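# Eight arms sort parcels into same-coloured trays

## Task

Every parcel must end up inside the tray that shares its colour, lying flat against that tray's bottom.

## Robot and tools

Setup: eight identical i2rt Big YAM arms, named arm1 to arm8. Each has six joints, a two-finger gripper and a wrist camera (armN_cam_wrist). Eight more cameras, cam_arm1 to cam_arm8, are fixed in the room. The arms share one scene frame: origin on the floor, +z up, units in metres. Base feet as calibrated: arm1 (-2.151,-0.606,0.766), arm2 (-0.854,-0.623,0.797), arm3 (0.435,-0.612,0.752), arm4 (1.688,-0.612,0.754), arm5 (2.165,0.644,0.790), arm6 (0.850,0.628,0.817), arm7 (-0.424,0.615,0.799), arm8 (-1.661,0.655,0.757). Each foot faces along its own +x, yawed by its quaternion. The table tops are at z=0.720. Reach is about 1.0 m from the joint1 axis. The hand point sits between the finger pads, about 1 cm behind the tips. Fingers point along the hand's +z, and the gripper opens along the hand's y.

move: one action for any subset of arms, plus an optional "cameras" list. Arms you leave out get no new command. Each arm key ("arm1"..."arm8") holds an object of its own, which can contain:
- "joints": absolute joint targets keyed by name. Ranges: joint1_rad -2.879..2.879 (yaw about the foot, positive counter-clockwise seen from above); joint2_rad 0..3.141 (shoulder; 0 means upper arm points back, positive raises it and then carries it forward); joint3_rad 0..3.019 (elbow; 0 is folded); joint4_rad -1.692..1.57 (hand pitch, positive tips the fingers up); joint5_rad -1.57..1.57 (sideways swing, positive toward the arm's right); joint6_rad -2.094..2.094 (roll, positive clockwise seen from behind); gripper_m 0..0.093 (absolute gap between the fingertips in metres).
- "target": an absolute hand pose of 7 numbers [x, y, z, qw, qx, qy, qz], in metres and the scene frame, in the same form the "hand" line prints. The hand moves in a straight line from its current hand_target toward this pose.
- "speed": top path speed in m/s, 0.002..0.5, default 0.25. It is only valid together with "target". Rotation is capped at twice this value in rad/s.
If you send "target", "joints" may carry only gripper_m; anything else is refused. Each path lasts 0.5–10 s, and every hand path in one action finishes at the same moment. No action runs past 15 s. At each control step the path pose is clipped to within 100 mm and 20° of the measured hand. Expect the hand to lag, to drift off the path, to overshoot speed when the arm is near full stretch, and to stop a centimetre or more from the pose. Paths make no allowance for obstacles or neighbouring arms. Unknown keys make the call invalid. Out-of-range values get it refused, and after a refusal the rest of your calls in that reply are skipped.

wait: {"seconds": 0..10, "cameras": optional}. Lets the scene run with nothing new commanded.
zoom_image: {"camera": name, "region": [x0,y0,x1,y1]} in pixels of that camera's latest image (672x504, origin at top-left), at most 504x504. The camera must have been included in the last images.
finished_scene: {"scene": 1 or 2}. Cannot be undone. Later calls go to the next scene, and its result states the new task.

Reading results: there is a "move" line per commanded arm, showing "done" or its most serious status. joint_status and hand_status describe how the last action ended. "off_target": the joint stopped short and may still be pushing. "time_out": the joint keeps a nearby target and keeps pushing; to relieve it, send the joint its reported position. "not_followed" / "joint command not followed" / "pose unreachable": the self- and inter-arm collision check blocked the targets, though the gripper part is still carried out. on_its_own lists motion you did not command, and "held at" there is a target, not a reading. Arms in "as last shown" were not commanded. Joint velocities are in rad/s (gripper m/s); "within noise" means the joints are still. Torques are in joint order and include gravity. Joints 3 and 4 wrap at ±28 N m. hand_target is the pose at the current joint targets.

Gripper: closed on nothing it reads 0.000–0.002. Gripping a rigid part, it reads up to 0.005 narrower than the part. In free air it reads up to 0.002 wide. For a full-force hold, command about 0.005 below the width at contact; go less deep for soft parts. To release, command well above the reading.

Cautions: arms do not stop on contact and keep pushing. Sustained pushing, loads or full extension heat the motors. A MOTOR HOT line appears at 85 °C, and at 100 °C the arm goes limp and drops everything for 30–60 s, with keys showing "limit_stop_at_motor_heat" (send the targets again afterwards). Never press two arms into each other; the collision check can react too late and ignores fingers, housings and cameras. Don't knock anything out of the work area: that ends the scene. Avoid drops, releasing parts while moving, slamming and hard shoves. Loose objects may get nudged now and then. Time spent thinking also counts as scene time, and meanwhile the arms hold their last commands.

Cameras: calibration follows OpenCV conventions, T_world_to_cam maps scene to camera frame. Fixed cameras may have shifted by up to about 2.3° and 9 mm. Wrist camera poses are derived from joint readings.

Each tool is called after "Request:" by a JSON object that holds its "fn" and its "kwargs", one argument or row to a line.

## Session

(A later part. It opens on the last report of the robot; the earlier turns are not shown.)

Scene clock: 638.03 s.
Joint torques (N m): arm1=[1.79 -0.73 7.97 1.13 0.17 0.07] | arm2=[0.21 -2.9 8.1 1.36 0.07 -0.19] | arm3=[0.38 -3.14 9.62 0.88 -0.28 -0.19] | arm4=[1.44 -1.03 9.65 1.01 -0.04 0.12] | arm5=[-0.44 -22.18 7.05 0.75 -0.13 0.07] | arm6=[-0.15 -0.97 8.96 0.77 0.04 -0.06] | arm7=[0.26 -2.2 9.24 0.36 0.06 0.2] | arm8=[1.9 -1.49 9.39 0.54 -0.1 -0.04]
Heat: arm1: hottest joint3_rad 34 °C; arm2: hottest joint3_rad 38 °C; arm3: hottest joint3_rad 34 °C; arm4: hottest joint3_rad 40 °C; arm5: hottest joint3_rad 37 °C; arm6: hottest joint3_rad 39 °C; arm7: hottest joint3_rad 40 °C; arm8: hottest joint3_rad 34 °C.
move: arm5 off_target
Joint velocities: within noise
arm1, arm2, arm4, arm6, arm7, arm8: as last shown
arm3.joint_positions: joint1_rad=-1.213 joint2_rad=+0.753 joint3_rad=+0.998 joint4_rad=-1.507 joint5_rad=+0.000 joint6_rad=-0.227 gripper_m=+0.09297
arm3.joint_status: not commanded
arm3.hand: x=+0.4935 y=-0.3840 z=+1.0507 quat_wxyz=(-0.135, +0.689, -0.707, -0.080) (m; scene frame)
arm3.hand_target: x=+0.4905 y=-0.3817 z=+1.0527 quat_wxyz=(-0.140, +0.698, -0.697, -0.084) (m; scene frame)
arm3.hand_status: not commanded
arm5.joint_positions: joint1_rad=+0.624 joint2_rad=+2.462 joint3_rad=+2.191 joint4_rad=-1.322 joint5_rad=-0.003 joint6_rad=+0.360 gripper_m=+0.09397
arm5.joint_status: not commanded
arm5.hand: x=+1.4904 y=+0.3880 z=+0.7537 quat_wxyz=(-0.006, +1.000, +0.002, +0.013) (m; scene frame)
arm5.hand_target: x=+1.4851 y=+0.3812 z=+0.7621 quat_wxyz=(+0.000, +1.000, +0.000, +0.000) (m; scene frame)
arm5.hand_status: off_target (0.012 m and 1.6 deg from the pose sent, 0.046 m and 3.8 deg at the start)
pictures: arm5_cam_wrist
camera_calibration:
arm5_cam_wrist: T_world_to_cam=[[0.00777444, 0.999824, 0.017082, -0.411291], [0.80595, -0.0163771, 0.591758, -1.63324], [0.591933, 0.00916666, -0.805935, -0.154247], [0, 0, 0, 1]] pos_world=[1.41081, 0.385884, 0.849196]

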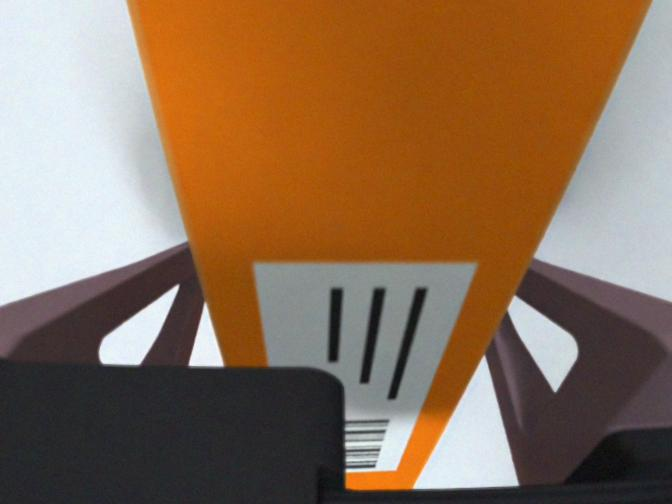

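Request:
{"fn": "move", "kwargs": {
  "arm5": {"joints":{"gripper_m":0.045}},
  "cameras": []
}}

Request:
{"fn": "move", "kwargs": {
  "arm5": {"target":[1.50,0.385,0.95,0,1,0,0],"speed":0.25},
  "cameras": []
}}

Request:
{"fn": "move", "kwargs": {
  "arm5": {"joints":{"joint2_rad":0.75,"joint3_rad":1.0,"joint4_rad":-1.5}},
  "cameras": []
}}

Request:
{"fn": "move", "kwargs": {
  "arm5": {"joints":{"joint1_rad":-1.69,"joint6_rad":0.035}},
  "cameras": []
}}

Request:
{"fn": "move", "kwargs": {
  "arm5": {"target":[2.424,1.296,0.95,0,-0.5446,0.8387,0],"speed":0.35},
  "cameras": ["cam_arm5","arm5_cam_wrist"]
}}

Scene clock: 647.87 s.
Joint torques (N m): arm1=[2.26 -0.56 8.02 1.17 0.18 0.06] | arm2=[0.21 -2.9 8.1 1.36 0.07 -0.19] | arm3=[0.26 -3.25 9.59 0.87 -0.27 -0.19] | arm4=[1.44 -1.08 9.66 1.01 -0.04 0.11] | arm5=[-0.26 -22.12 7.06 0.7 -0.08 0.04] | arm6=[-0.09 -1.03 8.98 0.77 0.04 -0.06] | arm7=[0.32 -2.32 9.25 0.39 0.06 0.2] | arm8=[1.9 -1.49 9.29 0.51 -0.1 -0.06]
Heat: arm1: hottest joint3_rad 34 °C; arm2: hottest joint3_rad 38 °C; arm3: hottest joint3_rad 34 °C; arm4: hottest joint3_rad 40 °C; arm5: hottest joint3_rad 37 °C; arm6: hottest joint3_rad 39 °C; arm7: hottest joint3_rad 40 °C; arm8: hottest joint3_rad 34 °C.
move: arm5 off_target
Joint velocities: within noise
arm1.joint_positions: joint1_rad=-1.548 joint2_rad=+0.751 joint3_rad=+1.012 joint4_rad=-1.509 joint5_rad=+0.004 joint6_rad=+0.267 gripper_m=+0.09289
arm1.joint_status: not commanded
arm1.hand: x=-2.2465 y=-0.8219 z=+1.0718 quat_wxyz=(-0.109, -0.888, -0.430, +0.123) (m; scene frame)
arm1.hand_target: x=-2.2443 y=-0.8233 z=+1.0676 quat_wxyz=(-0.109, -0.887, -0.431, +0.122) (m; scene frame)
arm1.hand_status: not commanded
arm2, arm3, arm4, arm6, arm8: as last shown
arm5.joint_positions: joint1_rad=+0.624 joint2_rad=+2.462 joint3_rad=+2.191 joint4_rad=-1.322 joint5_rad=-0.005 joint6_rad=+0.360 gripper_m=+0.05855
arm5.joint_status: gripper_m off_target (ended at +0.05858, target +0.04500)
arm5.hand: x=+1.4906 y=+0.3876 z=+0.7537 quat_wxyz=(-0.005, +1.000, +0.001, +0.013) (m; scene frame)
arm5.hand_target: x=+1.4851 y=+0.3811 z=+0.7621 quat_wxyz=(+0.000, +1.000, +0.000, +0.000) (m; scene frame)
arm5.hand_status: not commanded
arm7.joint_positions: joint1_rad=+2.215 joint2_rad=+0.752 joint3_rad=+1.013 joint4_rad=-1.493 joint5_rad=-0.003 joint6_rad=+0.144 gripper_m=+0.09294
arm7.joint_status: not commanded
arm7.hand: x=-0.4245 y=+0.8564 z=+1.1052 quat_wxyz=(-0.110, +0.647, -0.744, -0.130) (m; scene frame)
arm7.hand_target: x=-0.4261 y=+0.8527 z=+1.0995 quat_wxyz=(-0.104, +0.647, -0.745, -0.123) (m; scene frame)
arm7.hand_status: not commanded
pictures: none
No camera images: "cameras" was empty.

Scene clock: 649.53 s.
Joint torques (N m): arm1=[2.32 -0.56 7.95 1.13 0.17 0.06] | arm2=[0.26 -2.9 8.1 1.35 0.07 -0.19] | arm3=[0.38 -3.14 9.59 0.9 -0.26 -0.2] | arm4=[1.44 -1.03 9.66 1.01 -0.04 0.11] | arm5=[-0.67 -20.66 10.37 -0.17 -0.05 0.02] | arm6=[-0.15 -1.08 8.95 0.8 0.05 -0.06] | arm7=[0.56 -2.26 9.21 0.32 0.06 0.18] | arm8=[1.9 -1.61 9.37 0.54 -0.11 -0.05]
Heat: arm1: hottest joint3_rad 34 °C; arm2: hottest joint3_rad 38 °C; arm3: hottest joint3_rad 33 °C; arm4: hottest joint3_rad 40 °C; arm5: hottest joint3_rad 38 °C; arm6: hottest joint3_rad 39 °C; arm7: hottest joint3_rad 40 °C; arm8: hottest joint3_rad 34 °C.
move: arm5 off_target
Joint velocities: within noise
arm1, arm2, arm3, arm4, arm6, arm7, arm8: as last shown
arm5.joint_positions: joint1_rad=+0.624 joint2_rad=+2.316 joint3_rad=+2.394 joint4_rad=-1.675 joint5_rad=-0.005 joint6_rad=+0.360 gripper_m=+0.05856
arm5.joint_status: not commanded
arm5.hand: x=+1.5073 y=+0.3932 z=+0.9330 quat_wxyz=(-0.005, +1.000, +0.001, +0.015) (m; scene frame)
arm5.hand_target: x=+1.5009 y=+0.3854 z=+0.9501 quat_wxyz=(+0.001, +1.000, +0.000, -0.003) (m; scene frame)
arm5.hand_status: off_target (0.020 m and 1.8 deg from the pose sent, 0.197 m and 1.6 deg at the start; pose on its path clipped on 10 of 50 steps; a joint's target at an end of its range on 17 of 50 steps)
pictures: none
No camera images: "cameras" was empty.

Scene clock: 651.47 s.
Joint torques (N m): arm1=[2.37 -0.91 8.08 1.28 0.18 0.08] | arm2=[0.26 -2.9 8.1 1.36 0.07 -0.19] | arm3=[0.21 -3.08 9.63 0.88 -0.27 -0.2] | arm4=[1.44 -1.03 9.65 1.01 -0.04 0.12] | arm5=[-0.5 0.09 7.5 1.18 -0.07 0.03] | arm6=[-0.15 -1.08 8.96 0.77 0.05 -0.06] | arm7=[0.5 -2.32 9.25 0.35 0.07 0.19] | arm8=[2.02 -1.44 9.37 0.55 -0.09 -0.05]
Heat: arm1: hottest joint3_rad 34 °C; arm2: hottest joint3_rad 38 °C; arm3: hottest joint3_rad 33 °C; arm4: hottest joint3_rad 40 °C; arm5: hottest joint3_rad 38 °C; arm6: hottest joint3_rad 39 °C; arm7: hottest joint3_rad 40 °C; arm8: hottest joint3_rad 34 °C.
move: arm5 done
Joint velocities: within noise
arm1, arm2, arm3, arm4, arm6, arm7, arm8: as last shown
arm5.joint_positions: joint1_rad=+0.624 joint2_rad=+0.753 joint3_rad=+0.991 joint4_rad=-1.509 joint5_rad=-0.005 joint6_rad=+0.360 gripper_m=+0.05855
arm5.joint_status: all done
arm5.hand: x=+1.9434 y=+0.5581 z=+1.0835 quat_wxyz=(+0.052, +0.989, +0.002, -0.137) (m; scene frame)
arm5.hand_target: x=+1.9413 y=+0.5556 z=+1.0883 quat_wxyz=(+0.057, +0.988, +0.001, -0.146) (m; scene frame)
arm5.hand_status: not commanded
pictures: none
No camera images: "cameras" was empty.

Scene clock: 653.87 s.
Joint torques (N m): arm1=[2.55 -0.67 8.08 1.16 0.17 0.06] | arm2=[0.26 -2.9 8.09 1.36 0.07 -0.19] | arm3=[0.26 -3.25 9.61 0.87 -0.28 -0.2] | arm4=[1.44 -1.03 9.66 1.01 -0.04 0.12] | arm5=[-1.61 -0.09 7.54 1.22 -0.19 -0.18] | arm6=[-0.09 -1.03 8.98 0.79 0.05 -0.06] | arm7=[0.38 -2.26 9.22 0.43 0.07 0.19] | arm8=[1.79 -1.67 9.4 0.51 -0.1 -0.05]
Heat: arm1: hottest joint3_rad 34 °C; arm2: hottest joint3_rad 38 °C; arm3: hottest joint3_rad 33 °C; arm4: hottest joint3_rad 40 °C; arm5: hottest joint3_rad 38 °C; arm6: hottest joint3_rad 39 °C; arm7: hottest joint3_rad 40 °C; arm8: hottest joint3_rad 34 °C.
move: arm5 done
Joint velocities: within noise
arm1, arm2, arm3, arm4, arm6, arm7, arm8: as last shown
arm5.joint_positions: joint1_rad=-1.683 joint2_rad=+0.753 joint3_rad=+0.991 joint4_rad=-1.509 joint5_rad=-0.003 joint6_rad=+0.045 gripper_m=+0.05855
arm5.joint_status: all done
arm5.hand: x=+2.2494 y=+0.8619 z=+1.0865 quat_wxyz=(-0.124, +0.539, -0.828, -0.090) (m; scene frame)
arm5.hand_target: x=+2.2518 y=+0.8640 z=+1.0914 quat_wxyz=(-0.132, +0.539, -0.826, -0.095) (m; scene frame)
arm5.hand_status: not commanded
pictures: none
No camera images: "cameras" was empty.

Scene clock: 656.83 s.
Joint torques (N m): arm1=[2.26 -0.38 8.01 1.18 0.17 0.07] | arm2=[0.21 -2.9 8.09 1.35 0.07 -0.19] | arm3=[0.32 -3.08 9.61 0.9 -0.27 -0.19] | arm4=[1.49 -1.03 9.65 0.99 -0.04 0.12] | arm5=[-1.49 -21.07 10.26 -0.16 -0.08 -0.09] | arm6=[-0.09 -1.08 8.98 0.77 0.05 -0.06] | arm7=[0.5 -2.49 9.22 0.31 0.07 0.19] | arm8=[1.67 -1.61 9.42 0.53 -0.11 -0.05]
Heat: arm1: hottest joint3_rad 34 °C; arm2: hottest joint3_rad 38 °C; arm3: hottest joint3_rad 33 °C; arm4: hottest joint3_rad 40 °C; arm5: hottest joint3_rad 38 °C; arm6: hottest joint3_rad 38 °C; arm7: hottest joint3_rad 40 °C; arm8: hottest joint3_rad 34 °C.
move: arm5 off_target
Joint velocities: within noise
arm1, arm3, arm7: as last shown
arm2.joint_positions: joint1_rad=-1.456 joint2_rad=+0.758 joint3_rad=+1.005 joint4_rad=-1.508 joint5_rad=-0.002 joint6_rad=-0.531 gripper_m=+0.09293
arm2.joint_status: not commanded
arm2.hand: x=-0.7299 y=-0.4193 z=+1.0969 quat_wxyz=(-0.150, +0.693, -0.704, -0.039) (m; scene frame)
arm2.hand_target: x=-0.7295 y=-0.4196 z=+1.0972 quat_wxyz=(-0.156, +0.698, -0.698, -0.038) (m; scene frame)
arm2.hand_status: not commanded
arm4.joint_positions: joint1_rad=+1.871 joint2_rad=+0.754 joint3_rad=+1.011 joint4_rad=-1.503 joint5_rad=+0.011 joint6_rad=-0.310 gripper_m=+0.09291
arm4.joint_status: not commanded
arm4.hand: x=+1.4639 y=-0.5312 z=+1.0589 quat_wxyz=(-0.050, +0.986, -0.006, -0.158) (m; scene frame)
arm4.hand_target: x=+1.4641 y=-0.5350 z=+1.0552 quat_wxyz=(-0.049, +0.986, -0.002, -0.157) (m; scene frame)
arm4.hand_status: not commanded
arm5.joint_positions: joint1_rad=-1.683 joint2_rad=+2.288 joint3_rad=+2.316 joint4_rad=-1.645 joint5_rad=-0.002 joint6_rad=+0.045 gripper_m=+0.05855
arm5.joint_status: not commanded
arm5.hand: x=+2.4165 y=+1.2881 z=+0.9316 quat_wxyz=(+0.016, +0.545, -0.838, +0.011) (m; scene frame)
arm5.hand_target: x=+2.4237 y=+1.2952 z=+0.9501 quat_wxyz=(-0.001, +0.545, -0.839, +0.000) (m; scene frame)
arm5.hand_status: off_target (0.021 m and 2.2 deg from the pose sent, 0.487 m and 17.6 deg at the start)
arm6.joint_positions: joint1_rad=+0.274 joint2_rad=+0.759 joint3_rad=+0.998 joint4_rad=-1.504 joint5_rad=-0.001 joint6_rad=-0.340 gripper_m=+0.09288
arm6.joint_status: not commanded
arm6.hand: x=+1.0752 y=+0.5476 z=+1.1134 quat_wxyz=(-0.144, -0.002, -0.988, +0.050) (m; scene frame)
arm6.hand_target: x=+1.0755 y=+0.5489 z=+1.1166 quat_wxyz=(-0.151, +0.000, -0.987, +0.053) (m; scene frame)
arm6.hand_status: not commanded
arm8.joint_positions: joint1_rad=+0.411 joint2_rad=+0.757 joint3_rad=+1.005 joint4_rad=-1.504 joint5_rad=+0.000 joint6_rad=-0.192 gripper_m=+0.09292
arm8.joint_status: not commanded
arm8.hand: x=-1.7079 y=+0.4206 z=+1.0577 quat_wxyz=(-0.088, -0.699, -0.697, +0.131) (m; scene frame)
arm8.hand_target: x=-1.7077 y=+0.4215 z=+1.0572 quat_wxyz=(-0.089, -0.698, -0.698, +0.133) (m; scene frame)
arm8.hand_status: not commanded
pictures: arm5_cam_wrist, cam_arm5
camera_calibration:
arm5_cam_wrist: T_world_to_cam=[[0.909487, -0.415678, 0.00668842, -1.66748], [-0.335514, -0.724401, 0.602224, 1.19046], [-0.245486, -0.549959, -0.798299, 2.16942], [0, 0, 0, 1]] pos_world=[2.44853, 1.36233, 1.02607]

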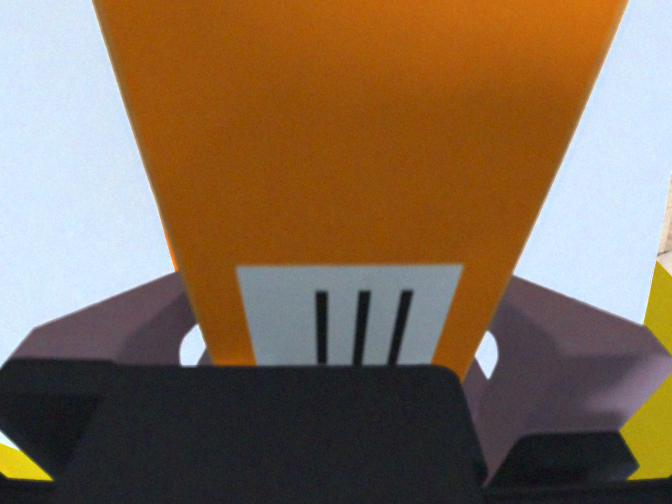

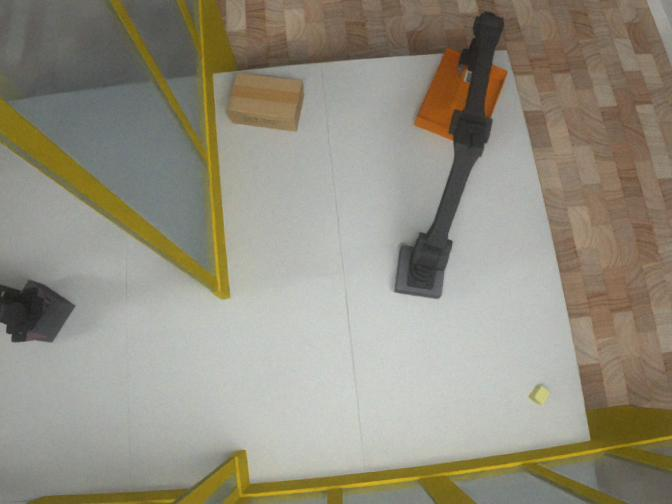

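Request:
{"fn": "move", "kwargs": {
  "arm5": {"target":[2.424,1.300,0.84,0,-0.5446,0.8387,0],"speed":0.2},
  "cameras": ["cam_arm5","arm5_cam_wrist"]
}}

Request:
{"fn": "zoom_image", "kwargs": {
  "camera": "cam_arm5",
  "region": [390, 0, 550, 160]
}}

Scene clock: 683.20 s.
Joint torques (N m): arm1=[2.49 -0.85 8.08 1.16 0.21 0.05] | arm2=[0.26 -2.9 8.09 1.35 0.07 -0.19] | arm3=[0.26 -3.08 9.58 0.88 -0.27 -0.2] | arm4=[1.44 -1.03 9.65 0.99 -0.04 0.11] | arm5=[-0.73 -21.13 7.23 0.72 -0.11 -0.08] | arm6=[-0.09 -1.08 8.98 0.76 0.05 -0.06] | arm7=[0.32 -2.37 9.26 0.39 0.06 0.19] | arm8=[2.14 -1.55 9.37 0.51 -0.09 -0.05]
Heat: arm1: hottest joint3_rad 34 °C; arm2: hottest joint3_rad 38 °C; arm3: hottest joint3_rad 33 °C; arm4: hottest joint3_rad 40 °C; arm5: hottest joint3_rad 40 °C; arm6: hottest joint3_rad 38 °C; arm7: hottest joint3_rad 40 °C; arm8: hottest joint3_rad 34 °C.
move: arm5 off_target
Joint velocities: within noise
arm1, arm2, arm3, arm4, arm6, arm7, arm8: as last shown
arm5.joint_positions: joint1_rad=-1.683 joint2_rad=+2.342 joint3_rad=+2.137 joint4_rad=-1.409 joint5_rad=-0.002 joint6_rad=+0.045 gripper_m=+0.05855
arm5.joint_status: not commanded
arm5.hand: x=+2.4188 y=+1.2936 z=+0.8265 quat_wxyz=(+0.015, +0.545, -0.838, +0.010) (m; scene frame)
arm5.hand_target: x=+2.4239 y=+1.2998 z=+0.8401 quat_wxyz=(+0.000, +0.545, -0.839, +0.000) (m; scene frame)
arm5.hand_status: off_target (0.016 m and 2.1 deg from the pose sent, 0.093 m and 2.2 deg at the start)
pictures: arm5_cam_wrist, cam_arm5
camera_calibration:
arm5_cam_wrist: T_world_to_cam=[[0.909483, -0.415689, 0.00656068, -1.66644], [-0.336013, -0.725684, 0.600398, 1.26287], [-0.244818, -0.548257, -0.799674, 2.08641], [0, 0, 0, 1]] pos_world=[2.45074, 1.36762, 0.921156]

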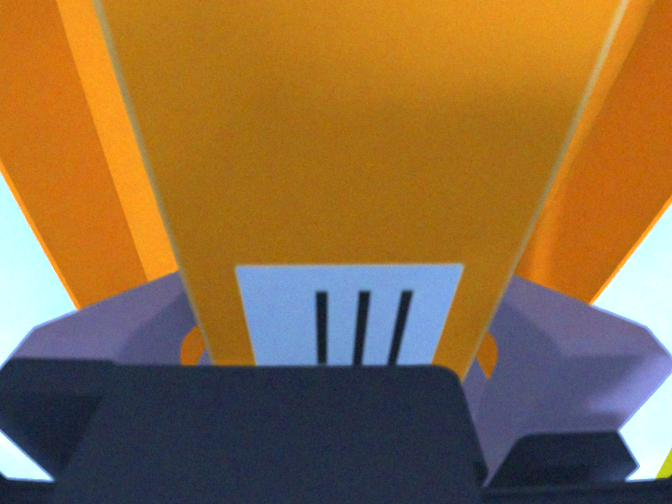

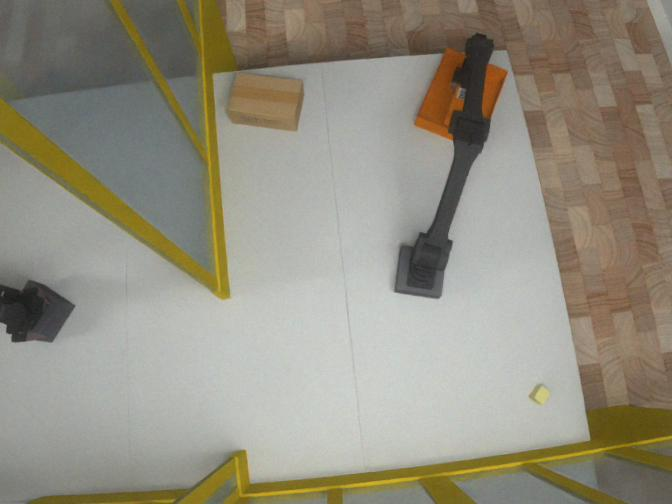

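Scaled by 3.150.

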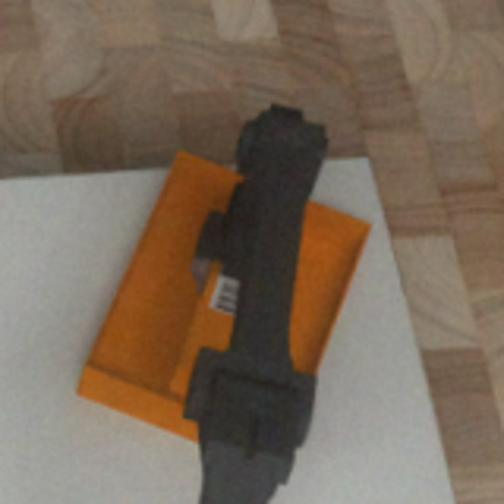

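Request:
{"fn": "move", "kwargs": {
  "arm5": {"target":[2.424,1.300,0.78,0,-0.5446,0.8387,0],"speed":0.15},
  "cameras": []
}}

Request:
{"fn": "move", "kwargs": {
  "arm5": {"target":[2.424,1.300,0.757,0,-0.5446,0.8387,0],"speed":0.1},
  "cameras": []
}}

Request:
{"fn": "move", "kwargs": {
  "arm5": {"joints":{"gripper_m":0.093}},
  "cameras": []
}}

Request:
{"fn": "move", "kwargs": {
  "arm5": {"target":[2.424,1.300,0.94,0,-0.5446,0.8387,0],"speed":0.3},
  "cameras": []
}}

Request:
{"fn": "move", "kwargs": {
  "arm5": {"joints":{"joint2_rad":0.75,"joint3_rad":1.0,"joint4_rad":-1.5}},
  "cameras": ["cam_arm5","cam_arm7"]
}}

Request:
{"fn": "zoom_image", "kwargs": {
  "camera": "cam_arm5",
  "region": [390, 0, 550, 160]
}}

Scene clock: 695.77 s.
Joint torques (N m): arm1=[2.02 -0.67 7.95 1.16 0.19 0.07] | arm2=[0.21 -2.9 8.09 1.35 0.07 -0.19] | arm3=[0.44 -3.25 9.59 0.9 -0.27 -0.19] | arm4=[1.44 -1.03 9.65 1.01 -0.04 0.12] | arm5=[-0.56 -22.01 6.93 0.59 -0.11 -0.09] | arm6=[-0.15 -1.03 8.98 0.79 0.05 -0.06] | arm7=[0.32 -2.08 9.24 0.36 0.06 0.19] | arm8=[1.96 -1.44 9.4 0.61 -0.09 -0.05]
Heat: arm1: hottest joint3_rad 34 °C; arm2: hottest joint3_rad 38 °C; arm3: hottest joint3_rad 33 °C; arm4: hottest joint3_rad 40 °C; arm5: hottest joint3_rad 40 °C; arm6: hottest joint3_rad 38 °C; arm7: hottest joint3_rad 40 °C; arm8: hottest joint3_rad 34 °C.
move: arm5 off_target
Joint velocities: within noise
arm1, arm2, arm3, arm4, arm6, arm7, arm8: as last shown
arm5.joint_positions: joint1_rad=-1.683 joint2_rad=+2.384 joint3_rad=+2.066 joint4_rad=-1.288 joint5_rad=-0.002 joint6_rad=+0.045 gripper_m=+0.05855
arm5.joint_status: not commanded
arm5.hand: x=+2.4190 y=+1.2938 z=+0.7712 quat_wxyz=(+0.012, +0.545, -0.838, +0.008) (m; scene frame)
arm5.hand_target: x=+2.4240 y=+1.2999 z=+0.7802 quat_wxyz=(+0.000, +0.545, -0.839, +0.000) (m; scene frame)
arm5.hand_status: off_target (0.012 m and 1.7 deg from the pose sent, 0.047 m and 2.1 deg at the start)
pictures: none
No camera images: "cameras" was empty.

Scene clock: 696.93 s.
Joint torques (N m): arm1=[2.49 -0.21 7.9 1.14 0.17 0.06] | arm2=[0.21 -2.9 8.1 1.36 0.07 -0.19] | arm3=[0.26 -3.19 9.61 0.88 -0.27 -0.2] | arm4=[1.44 -1.03 9.66 1.01 -0.04 0.12] | arm5=[-0.73 -20.07 6.63 0.77 -0.09 -0.09] | arm6=[-0.09 -1.03 8.98 0.77 0.05 -0.07] | arm7=[0.44 -2.14 9.22 0.4 0.06 0.18] | arm8=[1.79 -1.79 9.39 0.5 -0.1 -0.04]
Heat: arm1: hottest joint3_rad 34 °C; arm2: hottest joint3_rad 38 °C; arm3: hottest joint3_rad 33 °C; arm4: hottest joint3_rad 40 °C; arm5: hottest joint3_rad 40 °C; arm6: hottest joint3_rad 38 °C; arm7: hottest joint3_rad 40 °C; arm8: hottest joint3_rad 34 °C.
move: arm5 done
Joint velocities: within noise
arm1, arm2, arm4, arm6, arm7, arm8: as last shown
arm3.joint_positions: joint1_rad=-1.213 joint2_rad=+0.753 joint3_rad=+0.998 joint4_rad=-1.507 joint5_rad=+0.000 joint6_rad=-0.227 gripper_m=+0.09297
arm3.joint_status: not commanded
arm3.hand: x=+0.4935 y=-0.3840 z=+1.0507 quat_wxyz=(-0.135, +0.689, -0.707, -0.080) (m; scene frame)
arm3.hand_target: x=+0.4905 y=-0.3817 z=+1.0527 quat_wxyz=(-0.140, +0.698, -0.697, -0.084) (m; scene frame)
arm3.hand_status: not commanded
arm5.joint_positions: joint1_rad=-1.683 joint2_rad=+2.399 joint3_rad=+2.051 joint4_rad=-1.247 joint5_rad=-0.002 joint6_rad=+0.045 gripper_m=+0.05855
arm5.joint_status: not commanded
arm5.hand: x=+2.4198 y=+1.2959 z=+0.7558 quat_wxyz=(+0.007, +0.545, -0.838, +0.005) (m; scene frame)
arm5.hand_target: x=+2.4240 y=+1.2999 z=+0.7570 quat_wxyz=(+0.000, +0.545, -0.839, +0.000) (m; scene frame)
arm5.hand_status: done (0.006 m and 1.0 deg from the pose sent, 0.016 m and 1.7 deg at the start)
pictures: none
No camera images: "cameras" was empty.

Scene clock: 697.57 s.
Joint torques (N m): arm1=[1.96 -0.56 7.95 1.21 0.17 0.1] | arm2=[0.26 -2.9 8.1 1.36 0.07 -0.19] | arm3=[0.32 -3.14 9.59 0.9 -0.27 -0.2] | arm4=[1.44 -1.03 9.65 0.99 -0.04 0.11] | arm5=[-1.26 -20.6 6.58 0.83 -0.09 -0.11] | arm6=[-0.15 -1.03 8.96 0.77 0.05 -0.06] | arm7=[0.5 -2.08 9.25 0.36 0.07 0.19] | arm8=[1.85 -1.67 9.43 0.55 -0.11 -0.05]
Heat: arm1: hottest joint3_rad 34 °C; arm2: hottest joint3_rad 38 °C; arm3: hottest joint3_rad 33 °C; arm4: hottest joint3_rad 40 °C; arm5: hottest joint3_rad 40 °C; arm6: hottest joint3_rad 38 °C; arm7: hottest joint3_rad 40 °C; arm8: hottest joint3_rad 34 °C.
move: arm5 done
Joint velocities: within noise
arm1.joint_positions: joint1_rad=-1.548 joint2_rad=+0.751 joint3_rad=+1.012 joint4_rad=-1.509 joint5_rad=+0.004 joint6_rad=+0.267 gripper_m=+0.09289
arm1.joint_status: not commanded
arm1.hand: x=-2.2465 y=-0.8219 z=+1.0718 quat_wxyz=(-0.109, -0.888, -0.430, +0.123) (m; scene frame)
arm1.hand_target: x=-2.2443 y=-0.8233 z=+1.0676 quat_wxyz=(-0.109, -0.887, -0.431, +0.122) (m; scene frame)
arm1.hand_status: not commanded
arm2, arm3, arm4, arm6, arm8: as last shown
arm5.joint_positions: joint1_rad=-1.683 joint2_rad=+2.399 joint3_rad=+2.051 joint4_rad=-1.247 joint5_rad=-0.002 joint6_rad=+0.045 gripper_m=+0.09279
arm5.joint_status: all done
arm5.hand: x=+2.4198 y=+1.2959 z=+0.7558 quat_wxyz=(+0.007, +0.545, -0.838, +0.005) (m; scene frame)
arm5.hand_target: x=+2.4240 y=+1.2999 z=+0.7570 quat_wxyz=(+0.000, +0.545, -0.839, +0.000) (m; scene frame)
arm5.hand_status: not commanded
arm7.joint_positions: joint1_rad=+2.215 joint2_rad=+0.752 joint3_rad=+1.013 joint4_rad=-1.493 joint5_rad=-0.003 joint6_rad=+0.144 gripper_m=+0.09294
arm7.joint_status: not commanded
arm7.hand: x=-0.4245 y=+0.8564 z=+1.1052 quat_wxyz=(-0.110, +0.647, -0.744, -0.130) (m; scene frame)
arm7.hand_target: x=-0.4261 y=+0.8527 z=+1.0995 quat_wxyz=(-0.104, +0.647, -0.745, -0.123) (m; scene frame)
arm7.hand_status: not commanded
pictures: none
No camera images: "cameras" was empty.

Scene clock: 699.50 s.
Joint torques (N m): arm1=[2.26 -0.56 8.02 1.16 0.15 0.06] | arm2=[0.21 -2.9 8.1 1.36 0.07 -0.19] | arm3=[0.38 -3.19 9.59 0.88 -0.27 -0.19] | arm4=[1.44 -1.03 9.66 1.01 -0.04 0.12] | arm5=[-1.2 -20.48 10.14 -0.2 -0.07 -0.1] | arm6=[-0.15 -1.03 8.96 0.76 0.04 -0.05] | arm7=[0.56 -2.32 9.22 0.32 0.07 0.19] | arm8=[1.9 -1.55 9.42 0.51 -0.11 -0.05]
Heat: arm1: hottest joint3_rad 34 °C; arm2: hottest joint3_rad 38 °C; arm3: hottest joint3_rad 33 °C; arm4: hottest joint3_rad 40 °C; arm5: hottest joint3_rad 40 °C; arm6: hottest joint3_rad 38 °C; arm7: hottest joint3_rad 40 °C; arm8: hottest joint3_rad 34 °C.
move: arm5 off_target
Joint velocities: within noise
arm1, arm2, arm3, arm4, arm6, arm7, arm8: as last shown
arm5.joint_positions: joint1_rad=-1.683 joint2_rad=+2.301 joint3_rad=+2.317 joint4_rad=-1.630 joint5_rad=-0.002 joint6_rad=+0.045 gripper_m=+0.09289
arm5.joint_status: not commanded
arm5.hand: x=+2.4179 y=+1.2916 z=+0.9231 quat_wxyz=(+0.015, +0.545, -0.838, +0.010) (m; scene frame)
arm5.hand_target: x=+2.4237 y=+1.2991 z=+0.9399 quat_wxyz=(+0.000, +0.545, -0.839, +0.000) (m; scene frame)
arm5.hand_status: off_target (0.020 m and 2.1 deg from the pose sent, 0.184 m and 1.0 deg at the start; pose on its path clipped on 12 of 58 steps)
pictures: none
No camera images: "cameras" was empty.

Scene clock: 701.43 s.
Joint torques (N m): arm1=[2.26 -0.5 7.92 1.17 0.17 0.08] | arm2=[0.26 -2.9 8.09 1.36 0.07 -0.19] | arm3=[0.38 -3.14 9.59 0.91 -0.27 -0.2] | arm4=[1.44 -1.08 9.65 1.01 -0.04 0.12] | arm5=[-0.85 0.03 7.31 1.18 -0.07 -0.1] | arm6=[-0.15 -1.03 8.95 0.8 0.05 -0.06] | arm7=[0.44 -2.32 9.25 0.36 0.07 0.19] | arm8=[1.85 -1.55 9.33 0.54 -0.08 -0.05]
Heat: arm1: hottest joint3_rad 34 °C; arm2: hottest joint3_rad 38 °C; arm3: hottest joint3_rad 33 °C; arm4: hottest joint3_rad 40 °C; arm5: hottest joint3_rad 39 °C; arm6: hottest joint3_rad 38 °C; arm7: hottest joint3_rad 40 °C; arm8: hottest joint3_rad 34 °C.
move: arm5 done
Joint velocities: within noise
arm1, arm2, arm3, arm4, arm6, arm7, arm8: as last shown
arm5.joint_positions: joint1_rad=-1.683 joint2_rad=+0.752 joint3_rad=+0.995 joint4_rad=-1.508 joint5_rad=-0.002 joint6_rad=+0.045 gripper_m=+0.09289
arm5.joint_status: all done
arm5.hand: x=+2.2497 y=+0.8623 z=+1.0881 quat_wxyz=(-0.126, +0.539, -0.828, -0.091) (m; scene frame)
arm5.hand_target: x=+2.2515 y=+0.8641 z=+1.0916 quat_wxyz=(-0.133, +0.537, -0.827, -0.095) (m; scene frame)
arm5.hand_status: not commanded
pictures: cam_arm5, cam_arm7

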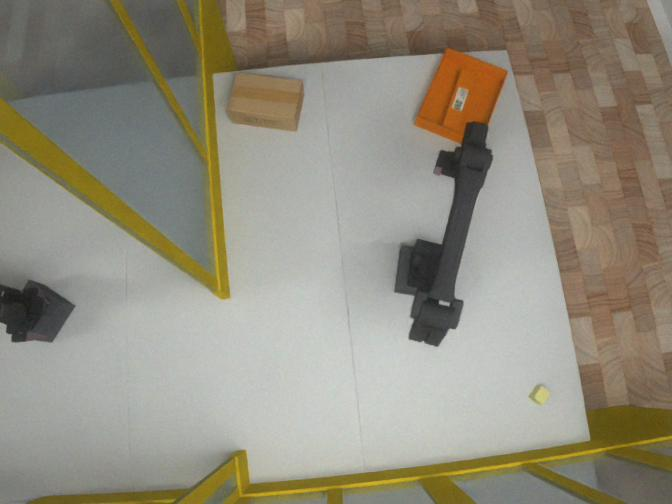

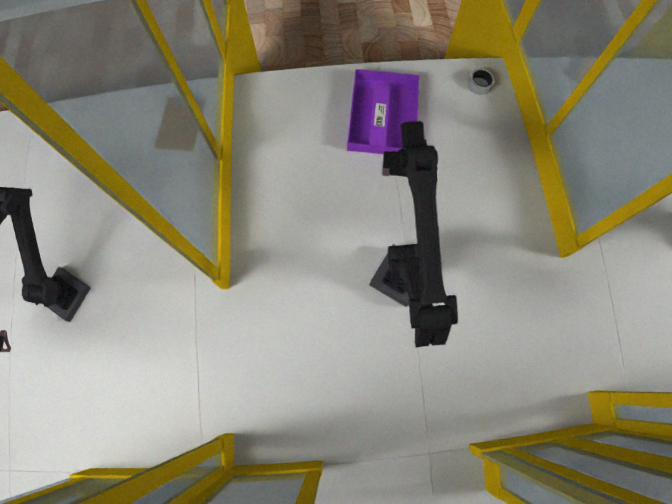

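Scaled by 3.150.

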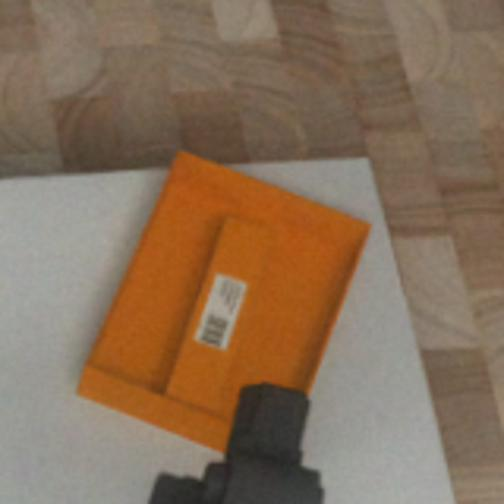

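Request:
{"fn": "finished_scene", "kwargs": {
  "scene": 1
}}

The scene is finished: the task was done.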